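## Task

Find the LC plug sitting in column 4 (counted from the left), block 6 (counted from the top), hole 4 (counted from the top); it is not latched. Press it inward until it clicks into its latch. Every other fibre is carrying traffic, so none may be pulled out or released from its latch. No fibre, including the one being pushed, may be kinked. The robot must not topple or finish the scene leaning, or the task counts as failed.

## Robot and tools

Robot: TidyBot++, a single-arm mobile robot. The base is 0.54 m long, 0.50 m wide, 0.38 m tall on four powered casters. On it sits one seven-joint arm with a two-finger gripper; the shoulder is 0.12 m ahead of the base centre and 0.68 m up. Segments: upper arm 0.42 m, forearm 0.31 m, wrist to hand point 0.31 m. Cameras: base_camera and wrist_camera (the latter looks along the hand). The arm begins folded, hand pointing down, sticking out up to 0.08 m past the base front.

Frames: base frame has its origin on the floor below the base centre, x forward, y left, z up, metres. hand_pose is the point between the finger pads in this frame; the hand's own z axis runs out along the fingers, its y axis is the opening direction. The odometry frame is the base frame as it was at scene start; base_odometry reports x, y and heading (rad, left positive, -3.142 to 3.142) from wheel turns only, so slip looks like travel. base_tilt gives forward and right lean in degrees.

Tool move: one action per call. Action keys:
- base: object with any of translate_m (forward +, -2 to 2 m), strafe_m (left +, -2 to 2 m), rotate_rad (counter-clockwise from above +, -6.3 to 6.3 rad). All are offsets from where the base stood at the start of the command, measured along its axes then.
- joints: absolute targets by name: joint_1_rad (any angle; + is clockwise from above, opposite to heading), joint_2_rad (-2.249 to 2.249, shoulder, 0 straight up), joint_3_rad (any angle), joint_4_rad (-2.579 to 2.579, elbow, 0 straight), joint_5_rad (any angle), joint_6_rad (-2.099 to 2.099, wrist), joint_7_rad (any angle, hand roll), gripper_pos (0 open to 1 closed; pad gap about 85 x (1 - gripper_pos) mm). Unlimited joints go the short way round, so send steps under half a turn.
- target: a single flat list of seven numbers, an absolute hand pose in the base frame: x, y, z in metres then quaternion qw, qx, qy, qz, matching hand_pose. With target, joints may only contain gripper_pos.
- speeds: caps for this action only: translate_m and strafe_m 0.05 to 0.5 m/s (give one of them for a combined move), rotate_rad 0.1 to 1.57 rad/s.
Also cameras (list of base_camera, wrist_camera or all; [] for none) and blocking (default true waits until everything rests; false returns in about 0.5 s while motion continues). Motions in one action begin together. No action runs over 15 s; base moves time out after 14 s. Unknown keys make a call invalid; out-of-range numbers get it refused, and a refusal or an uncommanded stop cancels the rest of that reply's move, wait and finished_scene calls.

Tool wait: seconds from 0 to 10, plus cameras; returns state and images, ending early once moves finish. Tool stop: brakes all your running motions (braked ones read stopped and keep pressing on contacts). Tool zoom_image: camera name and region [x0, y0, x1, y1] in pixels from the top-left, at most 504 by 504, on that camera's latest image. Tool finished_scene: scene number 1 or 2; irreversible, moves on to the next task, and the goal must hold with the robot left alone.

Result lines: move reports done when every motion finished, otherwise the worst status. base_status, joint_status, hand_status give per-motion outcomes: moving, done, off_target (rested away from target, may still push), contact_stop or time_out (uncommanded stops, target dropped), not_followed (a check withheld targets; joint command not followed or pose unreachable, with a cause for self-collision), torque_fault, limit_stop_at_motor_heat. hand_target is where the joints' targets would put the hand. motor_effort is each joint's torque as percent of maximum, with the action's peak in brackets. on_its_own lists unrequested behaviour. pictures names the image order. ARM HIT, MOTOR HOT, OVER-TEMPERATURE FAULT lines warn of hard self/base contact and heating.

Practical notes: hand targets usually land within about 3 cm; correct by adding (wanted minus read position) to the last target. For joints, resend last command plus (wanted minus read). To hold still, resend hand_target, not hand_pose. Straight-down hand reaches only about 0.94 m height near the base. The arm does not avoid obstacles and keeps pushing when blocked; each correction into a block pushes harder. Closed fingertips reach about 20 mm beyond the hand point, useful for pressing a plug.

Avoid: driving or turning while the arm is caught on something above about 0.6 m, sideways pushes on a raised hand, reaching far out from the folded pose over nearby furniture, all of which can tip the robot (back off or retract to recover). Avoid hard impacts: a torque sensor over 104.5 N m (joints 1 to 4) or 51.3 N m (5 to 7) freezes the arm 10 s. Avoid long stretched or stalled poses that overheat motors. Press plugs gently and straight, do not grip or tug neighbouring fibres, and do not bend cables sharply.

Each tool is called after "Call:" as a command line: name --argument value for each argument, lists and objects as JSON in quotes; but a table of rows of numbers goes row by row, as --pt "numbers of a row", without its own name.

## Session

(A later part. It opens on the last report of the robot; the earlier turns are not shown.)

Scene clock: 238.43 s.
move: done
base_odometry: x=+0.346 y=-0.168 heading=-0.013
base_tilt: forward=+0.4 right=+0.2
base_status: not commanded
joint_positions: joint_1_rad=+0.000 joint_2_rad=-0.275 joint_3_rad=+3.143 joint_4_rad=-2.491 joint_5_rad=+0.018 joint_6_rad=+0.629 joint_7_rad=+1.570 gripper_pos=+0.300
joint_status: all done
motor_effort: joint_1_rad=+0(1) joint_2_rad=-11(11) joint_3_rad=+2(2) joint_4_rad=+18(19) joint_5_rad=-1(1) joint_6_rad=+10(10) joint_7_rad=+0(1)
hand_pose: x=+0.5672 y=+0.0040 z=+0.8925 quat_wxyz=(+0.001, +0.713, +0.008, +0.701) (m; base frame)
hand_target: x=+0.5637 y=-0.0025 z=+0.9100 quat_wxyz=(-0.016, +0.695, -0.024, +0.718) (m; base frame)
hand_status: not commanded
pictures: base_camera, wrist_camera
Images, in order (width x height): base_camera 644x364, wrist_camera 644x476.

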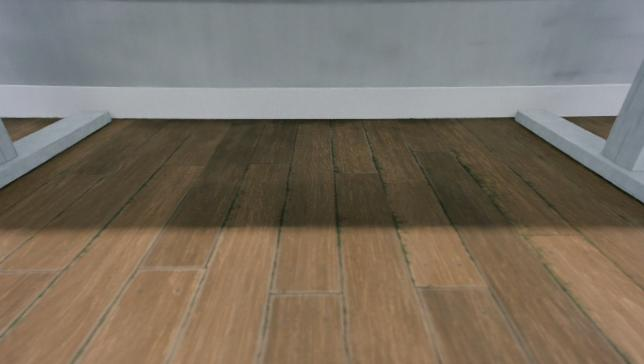

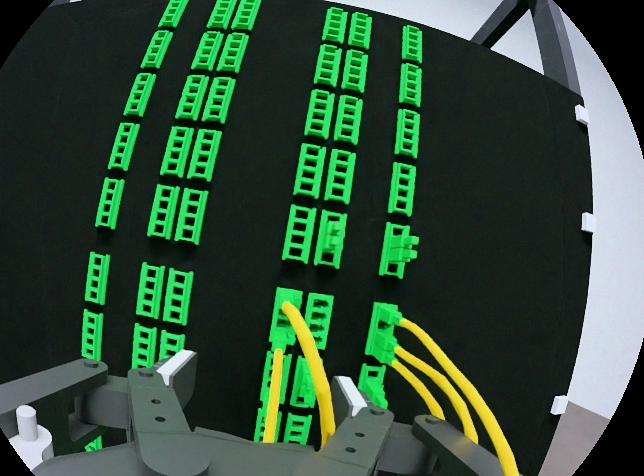

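Call:
move --base '{"strafe_m": -0.012}' --speeds '{"strafe_m": 0.1}'

Call:
zoom_image --camera "wrist_camera" --region '[240, 300, 400, 460]'

Scene clock: 256.33 s.
move: done
base_odometry: x=+0.346 y=-0.180 heading=-0.013
base_tilt: forward=+0.3 right=+0.2
base_status: done
joint_positions: joint_1_rad=-0.003 joint_2_rad=-0.275 joint_3_rad=+3.142 joint_4_rad=-2.492 joint_5_rad=+0.018 joint_6_rad=+0.629 joint_7_rad=+1.570 gripper_pos=+0.300
joint_status: not commanded
motor_effort: joint_1_rad=+1(3) joint_2_rad=-10(11) joint_3_rad=+2(4) joint_4_rad=+19(20) joint_5_rad=-1(2) joint_6_rad=+11(11) joint_7_rad=+0(1)
hand_pose: x=+0.5671 y=+0.0058 z=+0.8923 quat_wxyz=(+0.000, +0.713, +0.010, +0.701) (m; base frame)
hand_target: x=+0.5637 y=-0.0025 z=+0.9100 quat_wxyz=(-0.016, +0.695, -0.024, +0.718) (m; base frame)
hand_status: not commanded
pictures: base_camera, wrist_camera
Images, in order (width x height): base_camera 644x364, wrist_camera 644x476.

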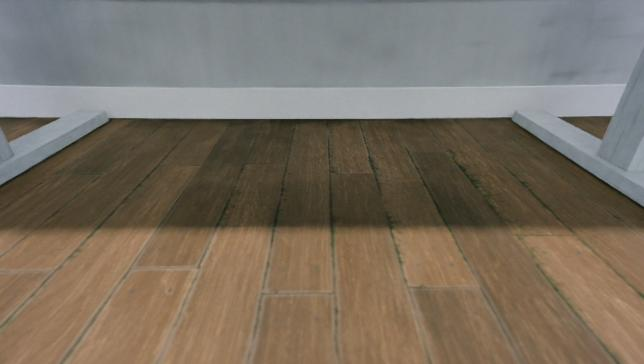

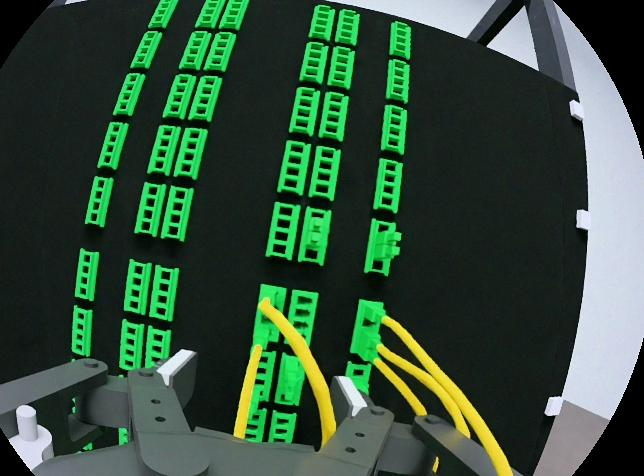

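Scaled by 3.150.

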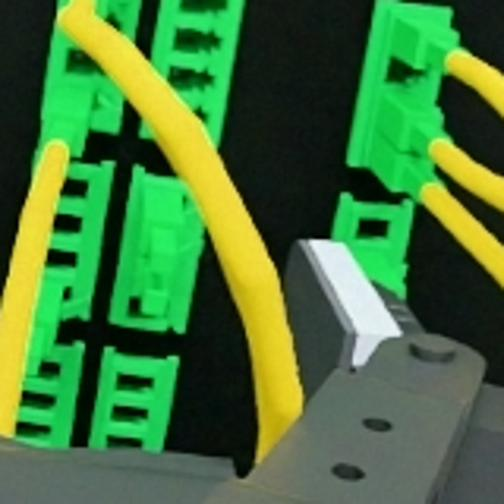

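Call:
move --joints '{"joint_2_rad": -0.332, "joint_4_rad": -2.405, "joint_6_rad": 0.54}'

Call:
zoom_image --camera "wrist_camera" --region '[240, 300, 400, 460]'

Scene clock: 285.67 s.
move: off_target
base_odometry: x=+0.346 y=-0.180 heading=-0.013
base_tilt: forward=+0.3 right=+0.3
base_status: not commanded
joint_positions: joint_1_rad=-0.003 joint_2_rad=-0.286 joint_3_rad=+3.142 joint_4_rad=-2.445 joint_5_rad=+0.018 joint_6_rad=+0.562 joint_7_rad=+1.570 gripper_pos=+0.300
joint_status: joint_2_rad off_target (ended at -0.286, target -0.332); joint_4_rad off_target (ended at -2.445, target -2.405); the others done
motor_effort: joint_1_rad=+1(2) joint_2_rad=-15(15) joint_3_rad=+3(3) joint_4_rad=+23(24) joint_5_rad=+0(1) joint_6_rad=+14(16) joint_7_rad=+1(1)
hand_pose: x=+0.5730 y=+0.0055 z=+0.9028 quat_wxyz=(+0.001, +0.716, +0.010, +0.698) (m; base frame)
hand_target: x=+0.5685 y=-0.0019 z=+0.9400 quat_wxyz=(-0.017, +0.693, -0.024, +0.720) (m; base frame)
hand_status: not commanded
pictures: base_camera, wrist_camera
Images, in order (width x height): base_camera 644x364, wrist_camera 644x476.

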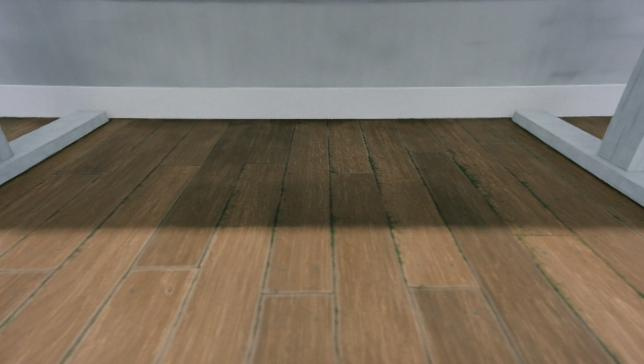

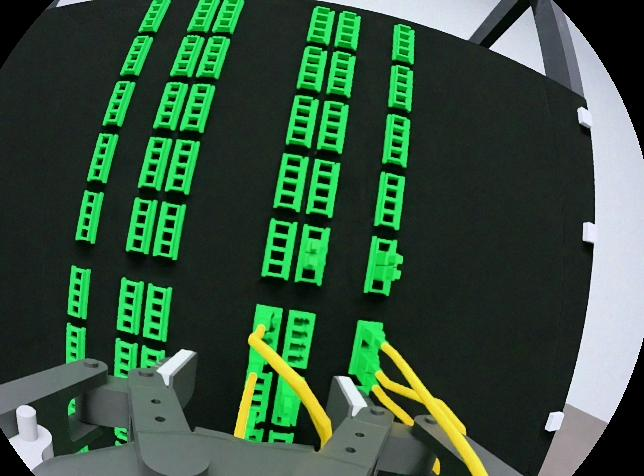

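Scaled by 3.150.

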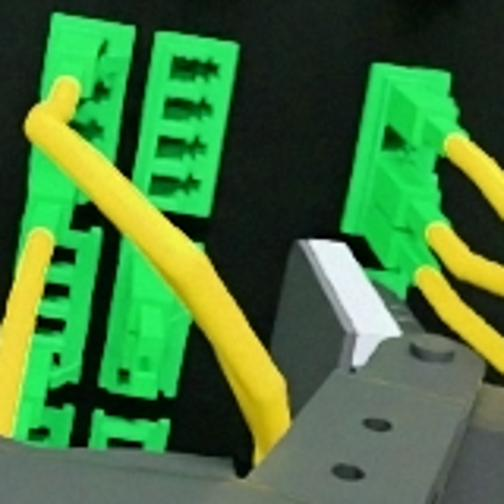

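Call:
move --joints '{"joint_2_rad": -0.291, "joint_4_rad": -2.49, "joint_6_rad": 0.66}' --base '{"strafe_m": 0.012}'

Call:
zoom_image --camera "wrist_camera" --region '[360, 270, 560, 470]'

Scene clock: 290.37 s.
move: done
base_odometry: x=+0.346 y=-0.168 heading=-0.013
base_tilt: forward=+0.4 right=+0.2
base_status: done
joint_positions: joint_1_rad=-0.003 joint_2_rad=-0.279 joint_3_rad=+3.142 joint_4_rad=-2.476 joint_5_rad=+0.018 joint_6_rad=+0.627 joint_7_rad=+1.570 gripper_pos=+0.300
joint_status: all done
motor_effort: joint_1_rad=+1(2) joint_2_rad=-14(15) joint_3_rad=+2(3) joint_4_rad=+18(24) joint_5_rad=-1(1) joint_6_rad=+10(13) joint_7_rad=+0(1)
hand_pose: x=+0.5691 y=+0.0059 z=+0.9019 quat_wxyz=(+0.000, +0.707, +0.010, +0.707) (m; base frame)
hand_target: x=+0.5637 y=-0.0025 z=+0.9100 quat_wxyz=(-0.016, +0.695, -0.024, +0.718) (m; base frame)
hand_status: not commanded
pictures: base_camera, wrist_camera
Images, in order (width x height): base_camera 644x364, wrist_camera 644x476.

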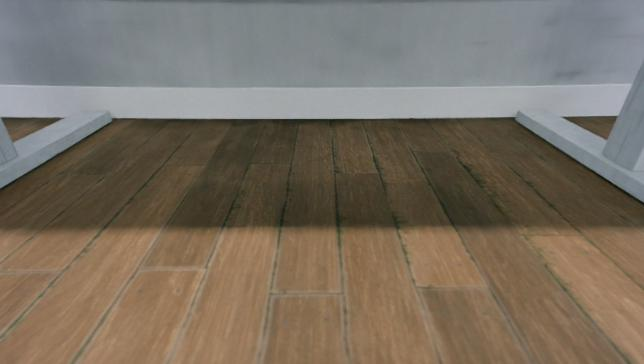

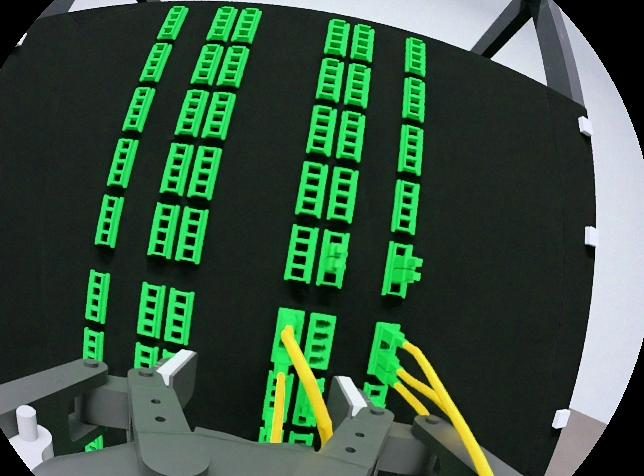

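Scaled by 2.520.

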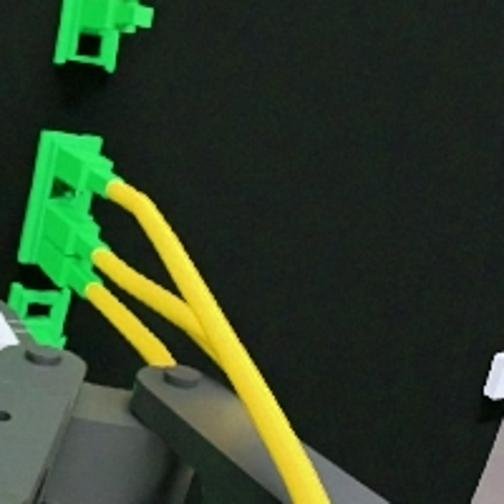

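Call:
move --joints '{"gripper_pos": 0.5}'

Call:
zoom_image --camera "wrist_camera" --region '[240, 300, 400, 460]'

Call:
zoom_image --camera "wrist_camera" --region '[360, 270, 560, 470]'

Scene clock: 300.90 s.
move: done
base_odometry: x=+0.346 y=-0.168 heading=-0.013
base_tilt: forward=+0.4 right=+0.3
base_status: not commanded
joint_positions: joint_1_rad=+0.001 joint_2_rad=-0.280 joint_3_rad=+3.144 joint_4_rad=-2.480 joint_5_rad=+0.018 joint_6_rad=+0.628 joint_7_rad=+1.570 gripper_pos=+0.500
joint_status: all done
motor_effort: joint_1_rad=+0(4) joint_2_rad=-10(14) joint_3_rad=+1(3) joint_4_rad=+18(19) joint_5_rad=+0(2) joint_6_rad=+9(10) joint_7_rad=-1(1)
hand_pose: x=+0.5681 y=+0.0030 z=+0.9007 quat_wxyz=(+0.002, +0.708, +0.007, +0.707) (m; base frame)
hand_target: x=+0.5637 y=-0.0025 z=+0.9100 quat_wxyz=(-0.016, +0.695, -0.024, +0.718) (m; base frame)
hand_status: not commanded
pictures: base_camera, wrist_camera
Images, in order (width x height): base_camera 644x364, wrist_camera 644x476.

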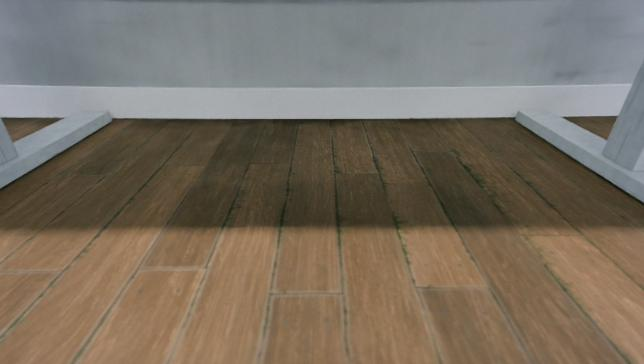

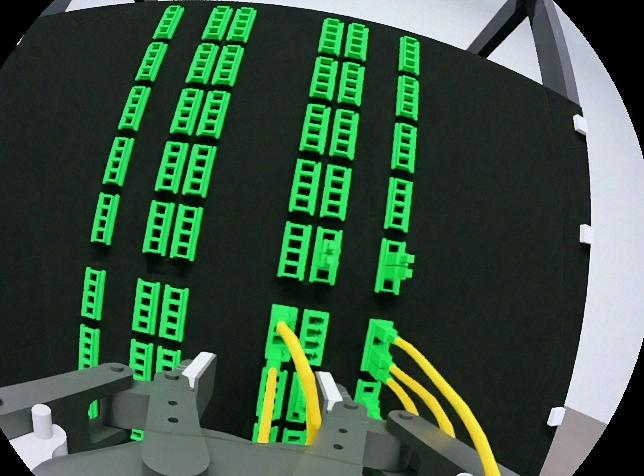

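Scaled by 3.150.

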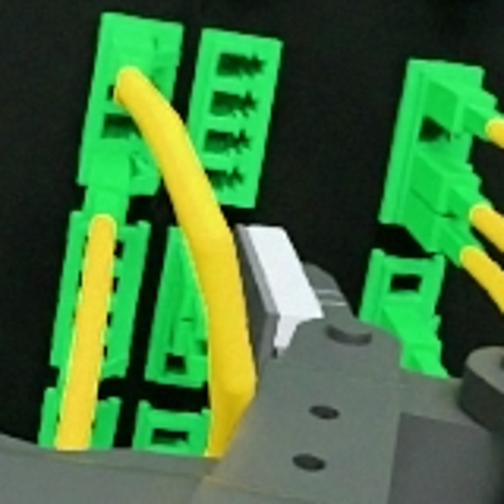

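Scaled by 2.520.

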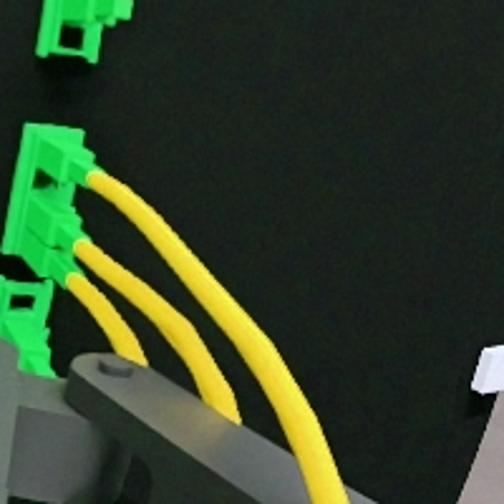

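Call:
move --joints '{"gripper_pos": 0.65}'

Call:
zoom_image --camera "wrist_camera" --region '[220, 300, 380, 460]'

Scene clock: 302.97 s.
move: done
base_odometry: x=+0.346 y=-0.168 heading=-0.013
base_tilt: forward=+0.3 right=+0.3
base_status: not commanded
joint_positions: joint_1_rad=+0.009 joint_2_rad=-0.280 joint_3_rad=+3.149 joint_4_rad=-2.481 joint_5_rad=+0.018 joint_6_rad=+0.628 joint_7_rad=+1.570 gripper_pos=+0.650
joint_status: all done
motor_effort: joint_1_rad=-4(4) joint_2_rad=-9(10) joint_3_rad=-3(4) joint_4_rad=+18(19) joint_5_rad=+2(2) joint_6_rad=+9(10) joint_7_rad=-1(1)
hand_pose: x=+0.5680 y=-0.0030 z=+0.9004 quat_wxyz=(+0.006, +0.708, +0.002, +0.706) (m; base frame)
hand_target: x=+0.5637 y=-0.0025 z=+0.9100 quat_wxyz=(-0.016, +0.695, -0.024, +0.718) (m; base frame)
hand_status: not commanded
pictures: base_camera, wrist_camera
Images, in order (width x height): base_camera 644x364, wrist_camera 644x476.

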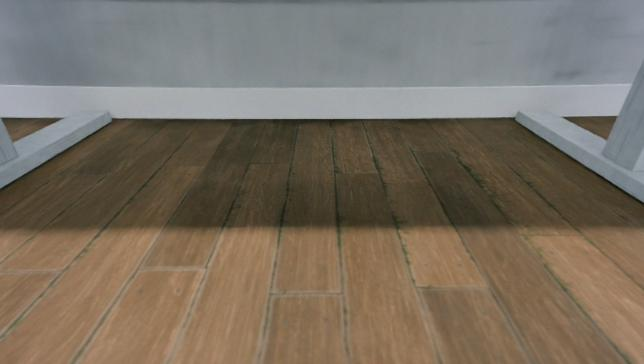

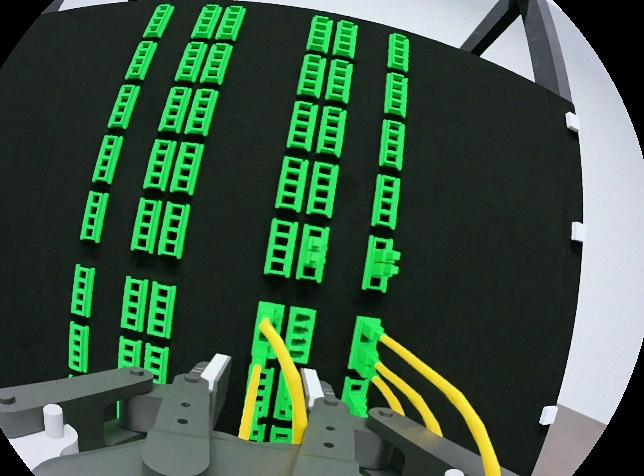

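Scaled by 3.150.

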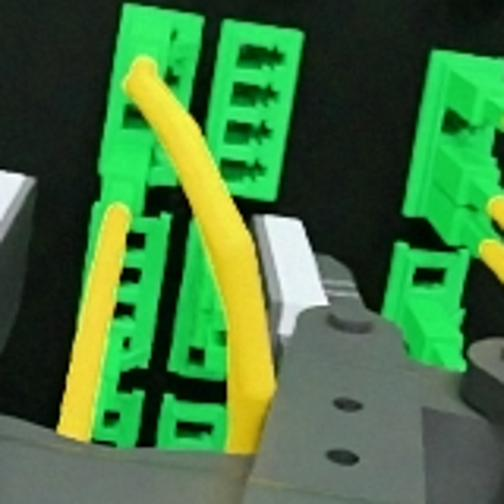

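Call:
zoom_image --camera "wrist_camera" --region '[210, 350, 330, 470]'

Scaled by 4.200.

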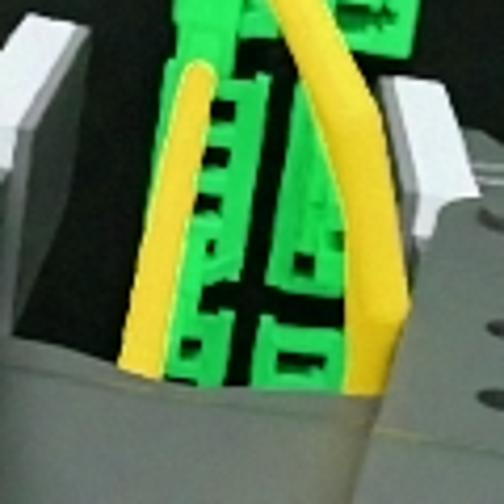

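Call:
move --base '{"translate_m": -0.01, "strafe_m": -0.006}' --speeds '{"translate_m": 0.05}'

Call:
zoom_image --camera "wrist_camera" --region '[210, 300, 370, 460]'

Scene clock: 349.33 s.
move: done
base_odometry: x=+0.336 y=-0.174 heading=-0.012
base_tilt: forward=+0.4 right=+0.2
base_status: done
joint_positions: joint_1_rad=+0.004 joint_2_rad=-0.269 joint_3_rad=+3.146 joint_4_rad=-2.485 joint_5_rad=+0.018 joint_6_rad=+0.628 joint_7_rad=+1.570 gripper_pos=+0.650
joint_status: not commanded
motor_effort: joint_1_rad=+1(3) joint_2_rad=-13(18) joint_3_rad=+2(3) joint_4_rad=+18(19) joint_5_rad=-1(1) joint_6_rad=+10(12) joint_7_rad=+1(1)
hand_pose: x=+0.5696 y=+0.0009 z=+0.8932 quat_wxyz=(+0.003, +0.713, +0.006, +0.701) (m; base frame)
hand_target: x=+0.5637 y=-0.0025 z=+0.9100 quat_wxyz=(-0.016, +0.695, -0.024, +0.718) (m; base frame)
hand_status: not commanded
pictures: base_camera, wrist_camera
Images, in order (width x height): base_camera 644x364, wrist_camera 644x476.

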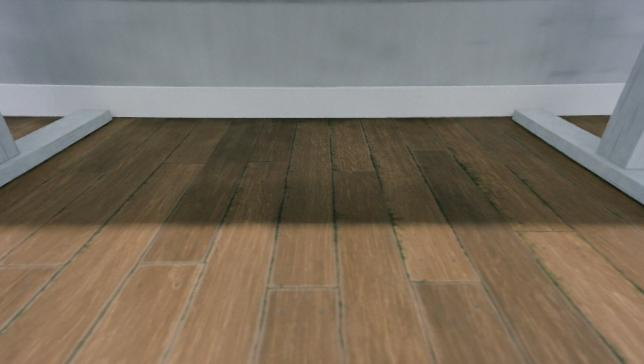

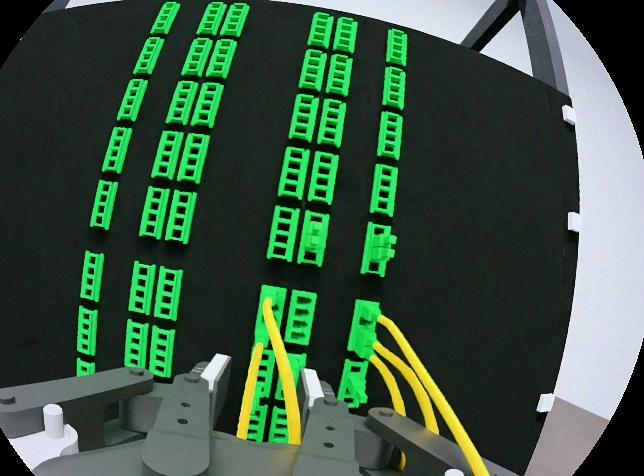

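Scaled by 3.150.

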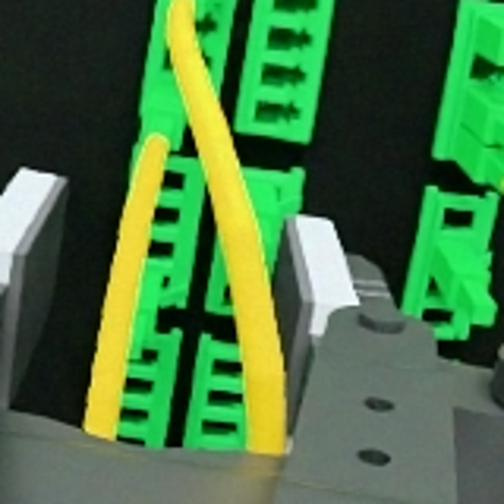

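Call:
move --base '{"translate_m": 0.006, "strafe_m": 0.0}' --speeds '{"translate_m": 0.05}' --cameras '[]'

Call:
move --base '{"strafe_m": 0.025}' --speeds '{"strafe_m": 0.05}'

Call:
zoom_image --camera "wrist_camera" --region '[210, 290, 390, 470]'

Call:
zoom_image --camera "wrist_camera" --region '[350, 290, 530, 470]'

Scene clock: 359.27 s.
move: done
base_odometry: x=+0.342 y=-0.174 heading=-0.012
base_tilt: forward=+0.4 right=+0.3
base_status: done
joint_positions: joint_1_rad=+0.004 joint_2_rad=-0.273 joint_3_rad=+3.146 joint_4_rad=-2.485 joint_5_rad=+0.018 joint_6_rad=+0.628 joint_7_rad=+1.570 gripper_pos=+0.650
joint_status: not commanded
motor_effort: joint_1_rad=+0(1) joint_2_rad=-10(13) joint_3_rad=+1(2) joint_4_rad=+18(19) joint_5_rad=+0(1) joint_6_rad=+9(11) joint_7_rad=-1(1)
hand_pose: x=+0.5688 y=+0.0009 z=+0.8944 quat_wxyz=(+0.003, +0.712, +0.006, +0.702) (m; base frame)
hand_target: x=+0.5637 y=-0.0025 z=+0.9100 quat_wxyz=(-0.016, +0.695, -0.024, +0.718) (m; base frame)
hand_status: not commanded
pictures: none
No camera images: "cameras" was empty.

Scene clock: 360.23 s.
move: done
base_odometry: x=+0.342 y=-0.149 heading=-0.012
base_tilt: forward=+0.3 right=+0.3
base_status: done
joint_positions: joint_1_rad=+0.027 joint_2_rad=-0.273 joint_3_rad=+3.166 joint_4_rad=-2.486 joint_5_rad=+0.017 joint_6_rad=+0.628 joint_7_rad=+1.570 gripper_pos=+0.650
joint_status: not commanded
motor_effort: joint_1_rad=-5(8) joint_2_rad=-11(12) joint_3_rad=-4(8) joint_4_rad=+18(19) joint_5_rad=+3(5) joint_6_rad=+10(11) joint_7_rad=+0(1)
hand_pose: x=+0.5686 y=-0.0199 z=+0.8945 quat_wxyz=(+0.017, +0.712, -0.012, +0.702) (m; base frame)
hand_target: x=+0.5637 y=-0.0025 z=+0.9100 quat_wxyz=(-0.016, +0.695, -0.024, +0.718) (m; base frame)
hand_status: not commanded
pictures: base_camera, wrist_camera
Images, in order (width x height): base_camera 644x364, wrist_camera 644x476.

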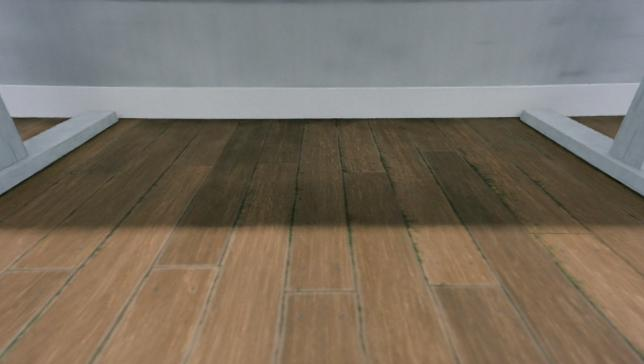

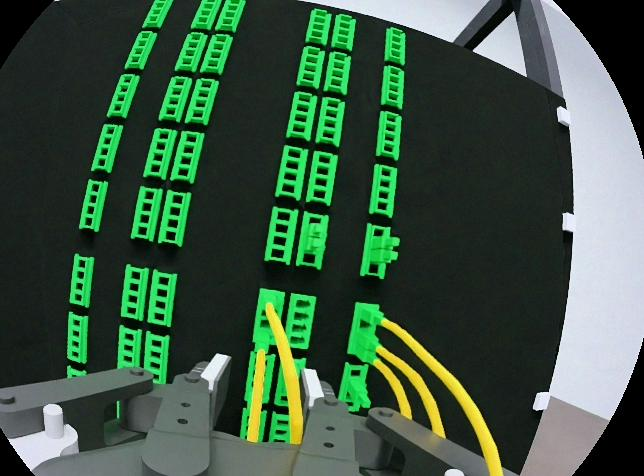

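Scaled by 2.800.

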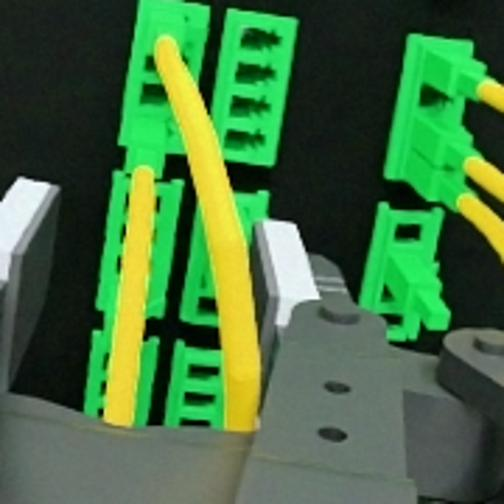

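Scaled by 2.800.

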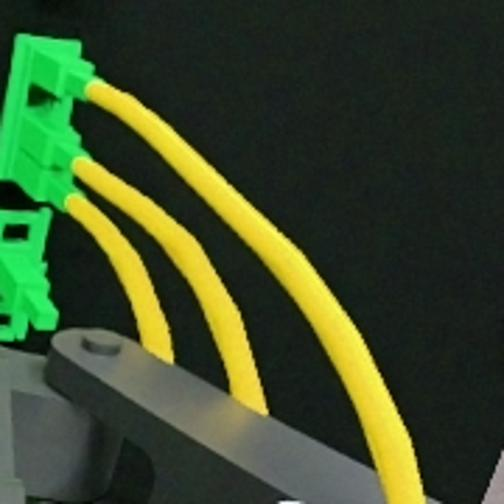

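Call:
zoom_image --camera "wrist_camera" --region '[360, 396, 440, 476]'

Call:
zoom_image --camera "wrist_camera" --region '[0, 376, 160, 476]'

Scaled by 6.300.

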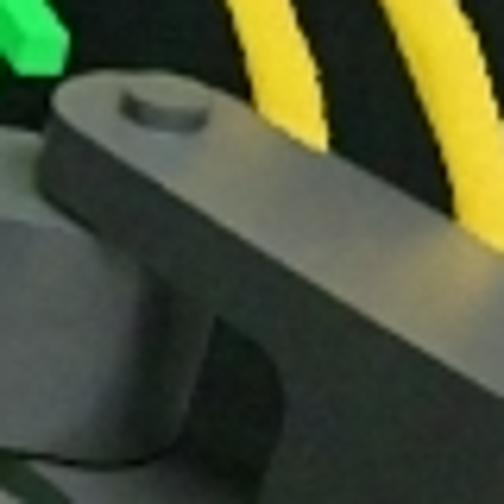

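Scaled by 3.150.

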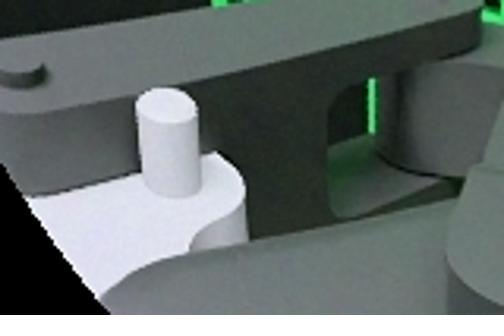

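Call:
move --joints '{"joint_2_rad": -0.222, "joint_4_rad": -2.548, "joint_6_rad": 0.80}'

Call:
zoom_image --camera "wrist_camera" --region '[210, 270, 390, 450]'

Scene clock: 376.83 s.
move: done
base_odometry: x=+0.342 y=-0.149 heading=-0.012
base_tilt: forward=+0.3 right=+0.3
base_status: not commanded
joint_positions: joint_1_rad=+0.027 joint_2_rad=-0.234 joint_3_rad=+3.166 joint_4_rad=-2.531 joint_5_rad=+0.017 joint_6_rad=+0.763 joint_7_rad=+1.570 gripper_pos=+0.650
joint_status: all done
motor_effort: joint_1_rad=-7(7) joint_2_rad=-12(13) joint_3_rad=-6(6) joint_4_rad=+16(18) joint_5_rad=+4(5) joint_6_rad=+9(11) joint_7_rad=-1(1)
hand_pose: x=+0.5673 y=-0.0193 z=+0.8939 quat_wxyz=(+0.017, +0.694, -0.012, +0.720) (m; base frame)
hand_target: x=+0.5662 y=-0.0031 z=+0.8907 quat_wxyz=(-0.015, +0.691, -0.024, +0.723) (m; base frame)
hand_status: not commanded
pictures: base_camera, wrist_camera
Images, in order (width x height): base_camera 644x364, wrist_camera 644x476.

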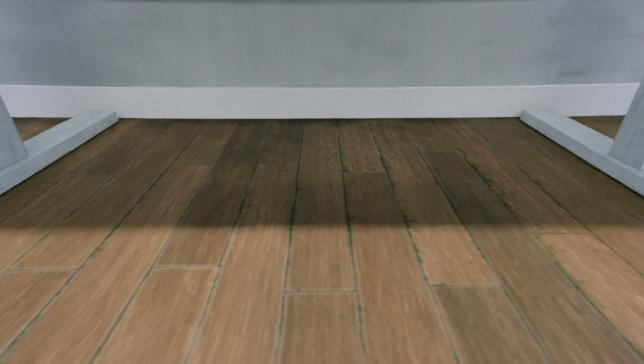

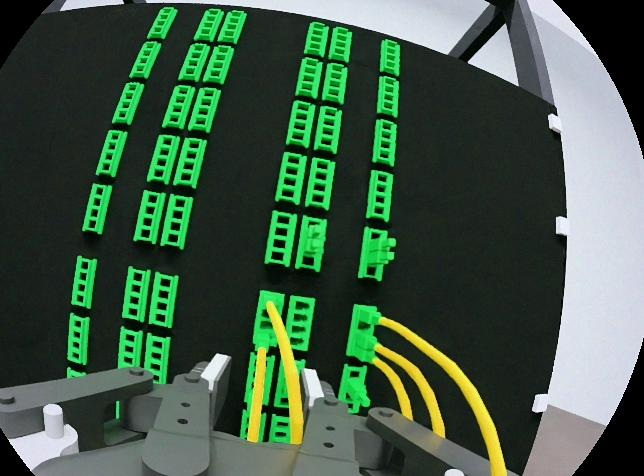

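Scaled by 2.800.

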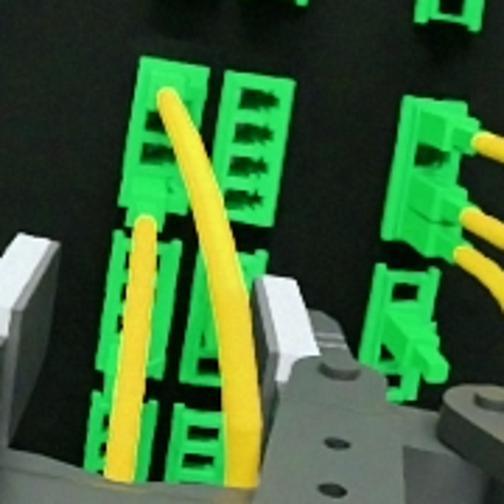

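Call:
move --base '{"strafe_m": -0.022}' --speeds '{"strafe_m": 0.05}' --joints '{"joint_2_rad": -0.291, "joint_4_rad": -2.49, "joint_6_rad": 0.66}'

Call:
zoom_image --camera "wrist_camera" --region '[210, 270, 390, 450]'

Call:
zoom_image --camera "wrist_camera" --region '[350, 290, 530, 470]'

Scene clock: 444.80 s.
move: done
base_odometry: x=+0.342 y=-0.171 heading=-0.012
base_tilt: forward=+0.4 right=+0.3
base_status: done
joint_positions: joint_1_rad=+0.008 joint_2_rad=-0.265 joint_3_rad=+3.151 joint_4_rad=-2.504 joint_5_rad=+0.017 joint_6_rad=+0.691 joint_7_rad=+1.570 gripper_pos=+0.650
joint_status: all done
motor_effort: joint_1_rad=+0(6) joint_2_rad=-13(14) joint_3_rad=+1(6) joint_4_rad=+19(19) joint_5_rad=-1(4) joint_6_rad=+11(12) joint_7_rad=+0(1)
hand_pose: x=+0.5670 y=-0.0034 z=+0.9000 quat_wxyz=(+0.006, +0.699, +0.001, +0.715) (m; base frame)
hand_target: x=+0.5637 y=-0.0025 z=+0.9100 quat_wxyz=(-0.016, +0.695, -0.024, +0.718) (m; base frame)
hand_status: not commanded
pictures: base_camera, wrist_camera
Images, in order (width x height): base_camera 644x364, wrist_camera 644x476.

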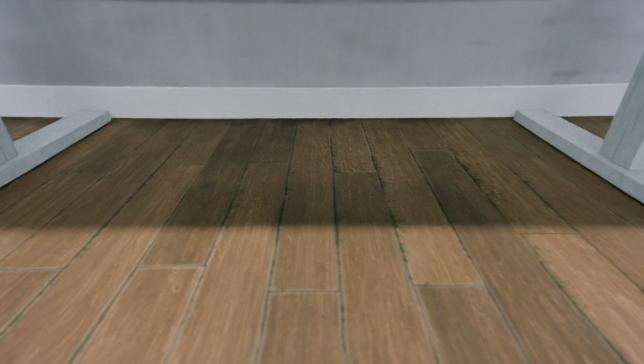

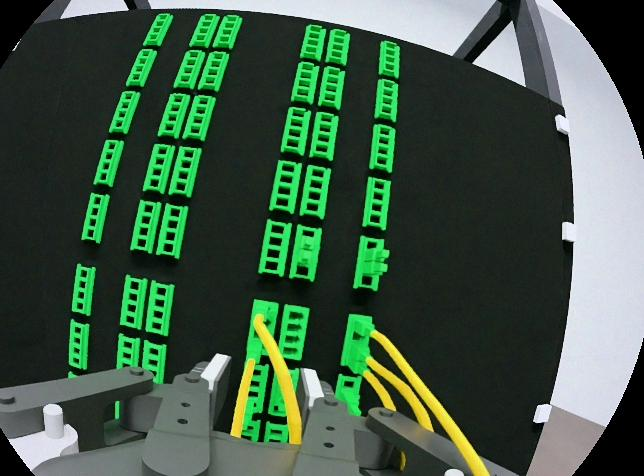

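Scaled by 2.800.

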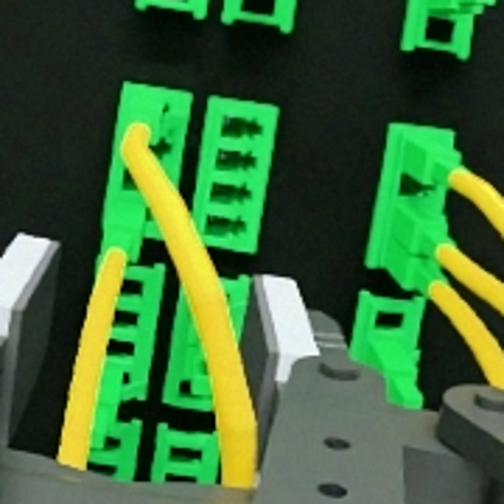

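Scaled by 2.800.

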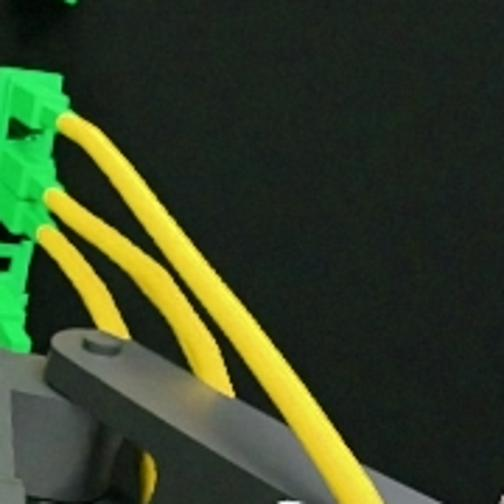

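Call:
move --base '{"translate_m": -0.008, "strafe_m": 0.004}' --speeds '{"translate_m": 0.05}' --cameras '[]'

Call:
move --base '{"strafe_m": 0.01}' --speeds '{"strafe_m": 0.05}'

Call:
zoom_image --camera "wrist_camera" --region '[250, 290, 430, 470]'

Scene clock: 454.47 s.
move: done
base_odometry: x=+0.334 y=-0.166 heading=-0.012
base_tilt: forward=+0.4 right=+0.3
base_status: done
joint_positions: joint_1_rad=+0.006 joint_2_rad=-0.252 joint_3_rad=+3.150 joint_4_rad=-2.501 joint_5_rad=+0.017 joint_6_rad=+0.688 joint_7_rad=+1.570 gripper_pos=+0.650
joint_status: not commanded
motor_effort: joint_1_rad=-1(3) joint_2_rad=-18(20) joint_3_rad=-1(4) joint_4_rad=+19(19) joint_5_rad=+1(2) joint_6_rad=+13(14) joint_7_rad=+0(1)
hand_pose: x=+0.5702 y=-0.0021 z=+0.8953 quat_wxyz=(+0.005, +0.704, +0.002, +0.711) (m; base frame)
hand_target: x=+0.5637 y=-0.0025 z=+0.9100 quat_wxyz=(-0.016, +0.695, -0.024, +0.718) (m; base frame)
hand_status: not commanded
pictures: none
No camera images: "cameras" was empty.

Scene clock: 455.10 s.
move: done
base_odometry: x=+0.335 y=-0.156 heading=-0.012
base_tilt: forward=+0.4 right=+0.2
base_status: done
joint_positions: joint_1_rad=+0.015 joint_2_rad=-0.252 joint_3_rad=+3.158 joint_4_rad=-2.501 joint_5_rad=+0.015 joint_6_rad=+0.688 joint_7_rad=+1.570 gripper_pos=+0.650
joint_status: not commanded
motor_effort: joint_1_rad=-4(6) joint_2_rad=-19(20) joint_3_rad=-3(6) joint_4_rad=+18(20) joint_5_rad=+3(4) joint_6_rad=+14(14) joint_7_rad=+1(1)
hand_pose: x=+0.5702 y=-0.0106 z=+0.8953 quat_wxyz=(+0.010, +0.704, -0.005, +0.711) (m; base frame)
hand_target: x=+0.5637 y=-0.0025 z=+0.9100 quat_wxyz=(-0.016, +0.695, -0.024, +0.718) (m; base frame)
hand_status: not commanded
pictures: base_camera, wrist_camera
Images, in order (width x height): base_camera 644x364, wrist_camera 644x476.

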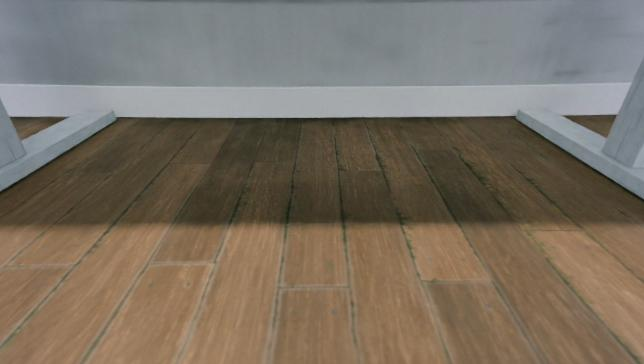

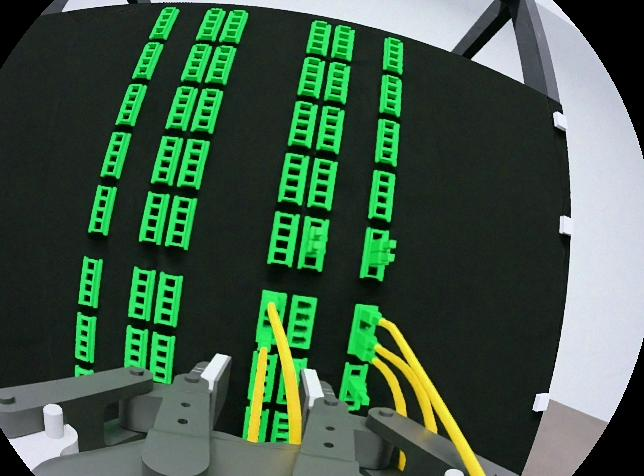

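Scaled by 2.800.

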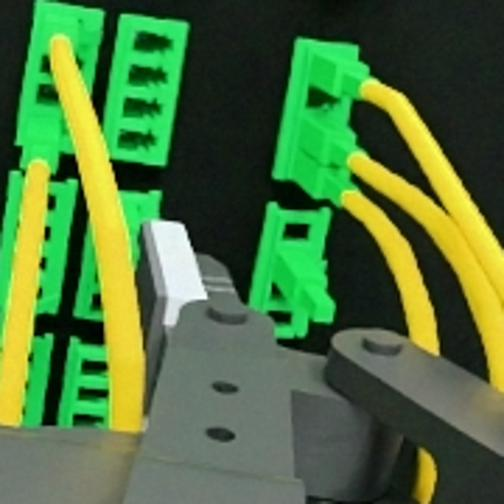

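Call:
move

Scene clock: 491.20 s.
base_odometry: x=+0.335 y=-0.156 heading=-0.012
base_tilt: forward=+0.4 right=+0.2
base_status: done
joint_positions: joint_1_rad=+0.015 joint_2_rad=-0.252 joint_3_rad=+3.158 joint_4_rad=-2.501 joint_5_rad=+0.015 joint_6_rad=+0.688 joint_7_rad=+1.570 gripper_pos=+0.650
joint_status: not commanded
motor_effort: joint_1_rad=-3(6) joint_2_rad=-19(20) joint_3_rad=-3(6) joint_4_rad=+18(20) joint_5_rad=+2(4) joint_6_rad=+13(14) joint_7_rad=+1(1)
hand_pose: x=+0.5702 y=-0.0106 z=+0.8953 quat_wxyz=(+0.010, +0.704, -0.005, +0.711) (m; base frame)
hand_target: x=+0.5637 y=-0.0025 z=+0.9100 quat_wxyz=(-0.016, +0.695, -0.024, +0.718) (m; base frame)
hand_status: not commanded
pictures: base_camera, wrist_camera
Images, in order (width x height): base_camera 644x364, wrist_camera 644x476.

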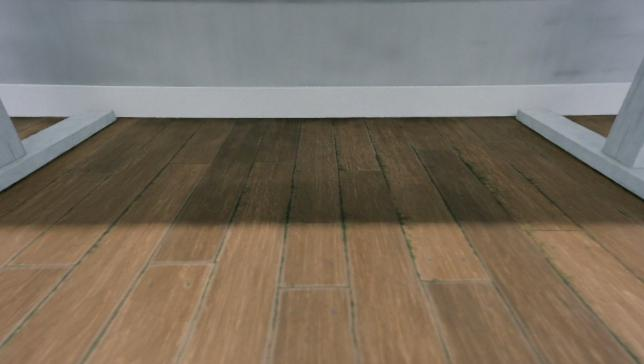

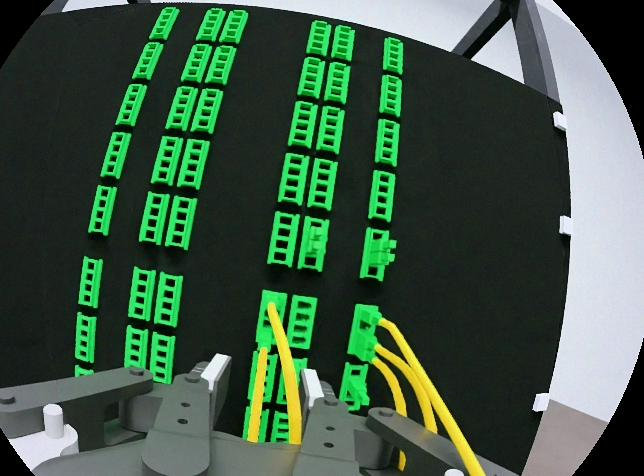

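Call:
zoom_image --camera "wrist_camera" --region '[200, 270, 500, 476]'

Scaled by 1.680.

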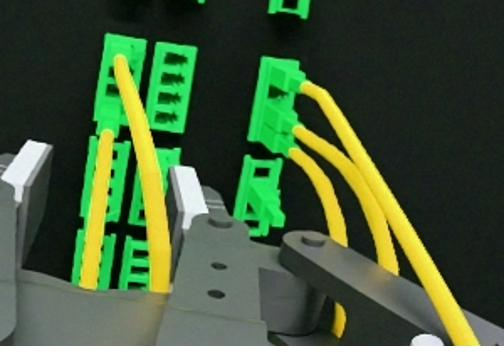

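Call:
move --base '{"translate_m": 0.008, "strafe_m": -0.011}' --speeds '{"translate_m": 0.05}' --cameras '["wrist_camera"]'

Call:
zoom_image --camera "wrist_camera" --region '[200, 270, 500, 476]'

Scene clock: 515.83 s.
move: done
base_odometry: x=+0.342 y=-0.167 heading=-0.012
base_tilt: forward=+0.4 right=+0.2
base_status: done
joint_positions: joint_1_rad=+0.006 joint_2_rad=-0.270 joint_3_rad=+3.149 joint_4_rad=-2.510 joint_5_rad=+0.015 joint_6_rad=+0.687 joint_7_rad=+1.570 gripper_pos=+0.650
joint_status: not commanded
motor_effort: joint_1_rad=+0(4) joint_2_rad=-12(19) joint_3_rad=+1(4) joint_4_rad=+21(23) joint_5_rad=+0(3) joint_6_rad=+12(14) joint_7_rad=+0(1)
hand_pose: x=+0.5645 y=-0.0019 z=+0.8980 quat_wxyz=(+0.005, +0.701, +0.002, +0.714) (m; base frame)
hand_target: x=+0.5637 y=-0.0025 z=+0.9100 quat_wxyz=(-0.016, +0.695, -0.024, +0.718) (m; base frame)
hand_status: not commanded
pictures: wrist_camera
Images, in order (width x height): wrist_camera 644x476.

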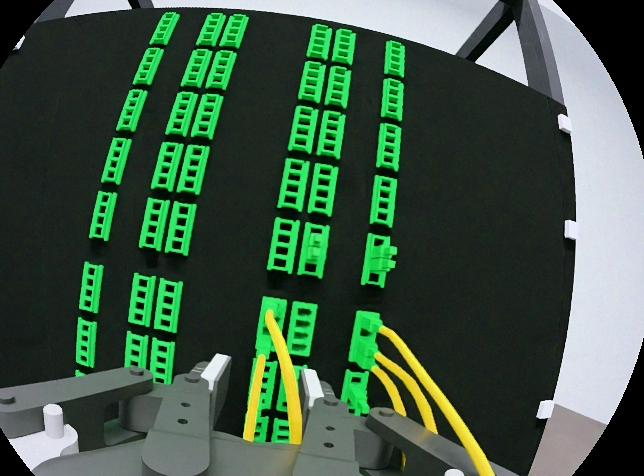

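Scaled by 1.680.

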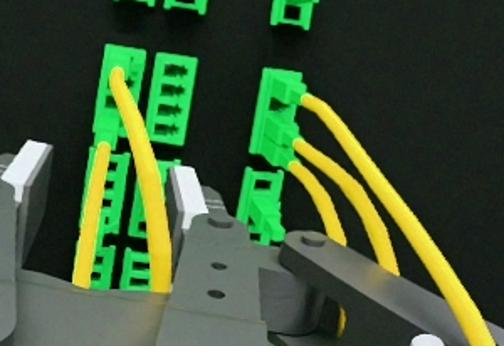

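Call:
zoom_image --camera "wrist_camera" --region '[200, 280, 350, 400]'

Scaled by 3.360.

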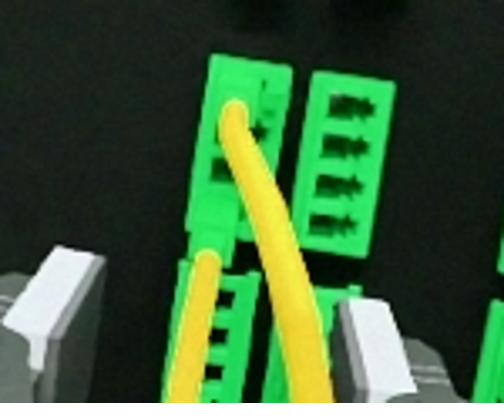

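Call:
zoom_image --camera "wrist_camera" --region '[230, 340, 330, 440]'

Call:
zoom_image --camera "wrist_camera" --region '[330, 300, 510, 476]'

Scaled by 5.040.

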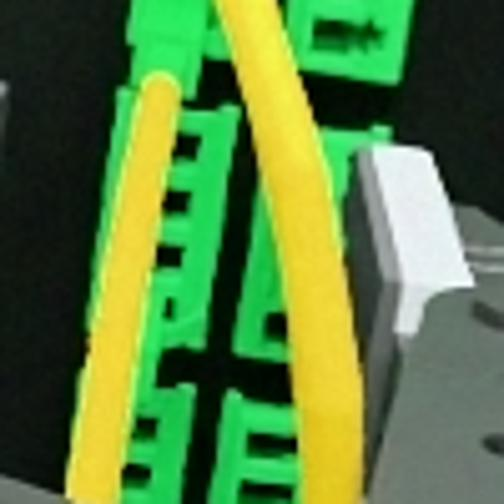

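Scaled by 2.800.

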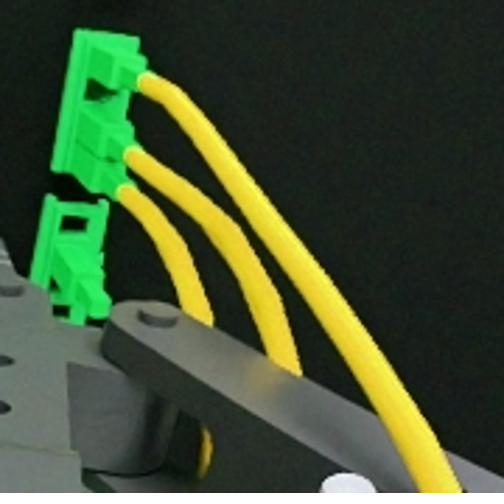

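Call:
move --base '{"translate_m": 0.004, "strafe_m": 0.0345, "rotate_rad": -0.06}' --speeds '{"strafe_m": 0.058, "rotate_rad": 0.1}' --cameras '["wrist_camera"]'

Call:
zoom_image --camera "wrist_camera" --region '[200, 270, 500, 476]'

Scene clock: 630.43 s.
move: done
base_odometry: x=+0.347 y=-0.133 heading=-0.073
base_tilt: forward=+0.3 right=+0.3
base_status: done
joint_positions: joint_1_rad=+0.005 joint_2_rad=-0.270 joint_3_rad=+3.149 joint_4_rad=-2.510 joint_5_rad=+0.015 joint_6_rad=+0.687 joint_7_rad=+1.570 gripper_pos=+0.650
joint_status: not commanded
motor_effort: joint_1_rad=+0(1) joint_2_rad=-13(14) joint_3_rad=+1(3) joint_4_rad=+19(21) joint_5_rad=+0(1) joint_6_rad=+10(13) joint_7_rad=+0(1)
hand_pose: x=+0.5646 y=-0.0016 z=+0.8983 quat_wxyz=(+0.004, +0.700, +0.002, +0.714) (m; base frame)
hand_target: x=+0.5637 y=-0.0025 z=+0.9100 quat_wxyz=(-0.016, +0.695, -0.024, +0.718) (m; base frame)
hand_status: not commanded
pictures: wrist_camera
Images, in order (width x height): wrist_camera 644x476.

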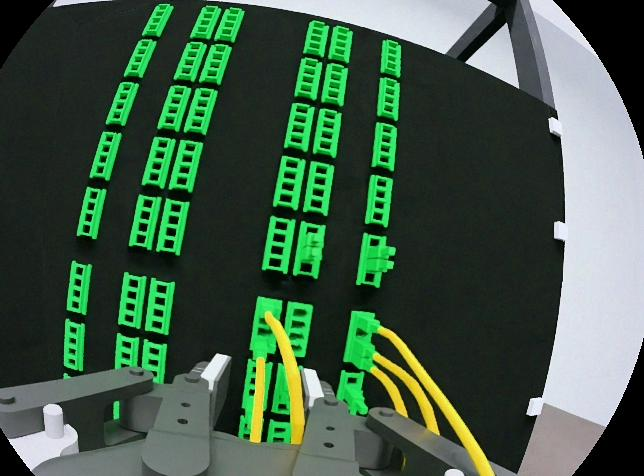

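Scaled by 1.680.

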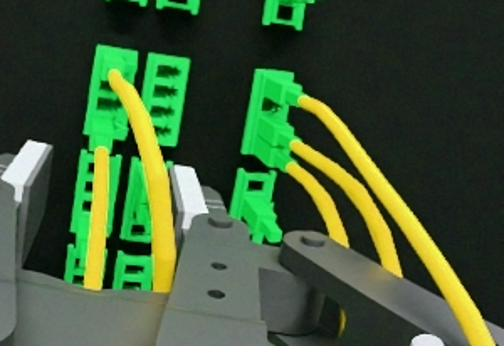

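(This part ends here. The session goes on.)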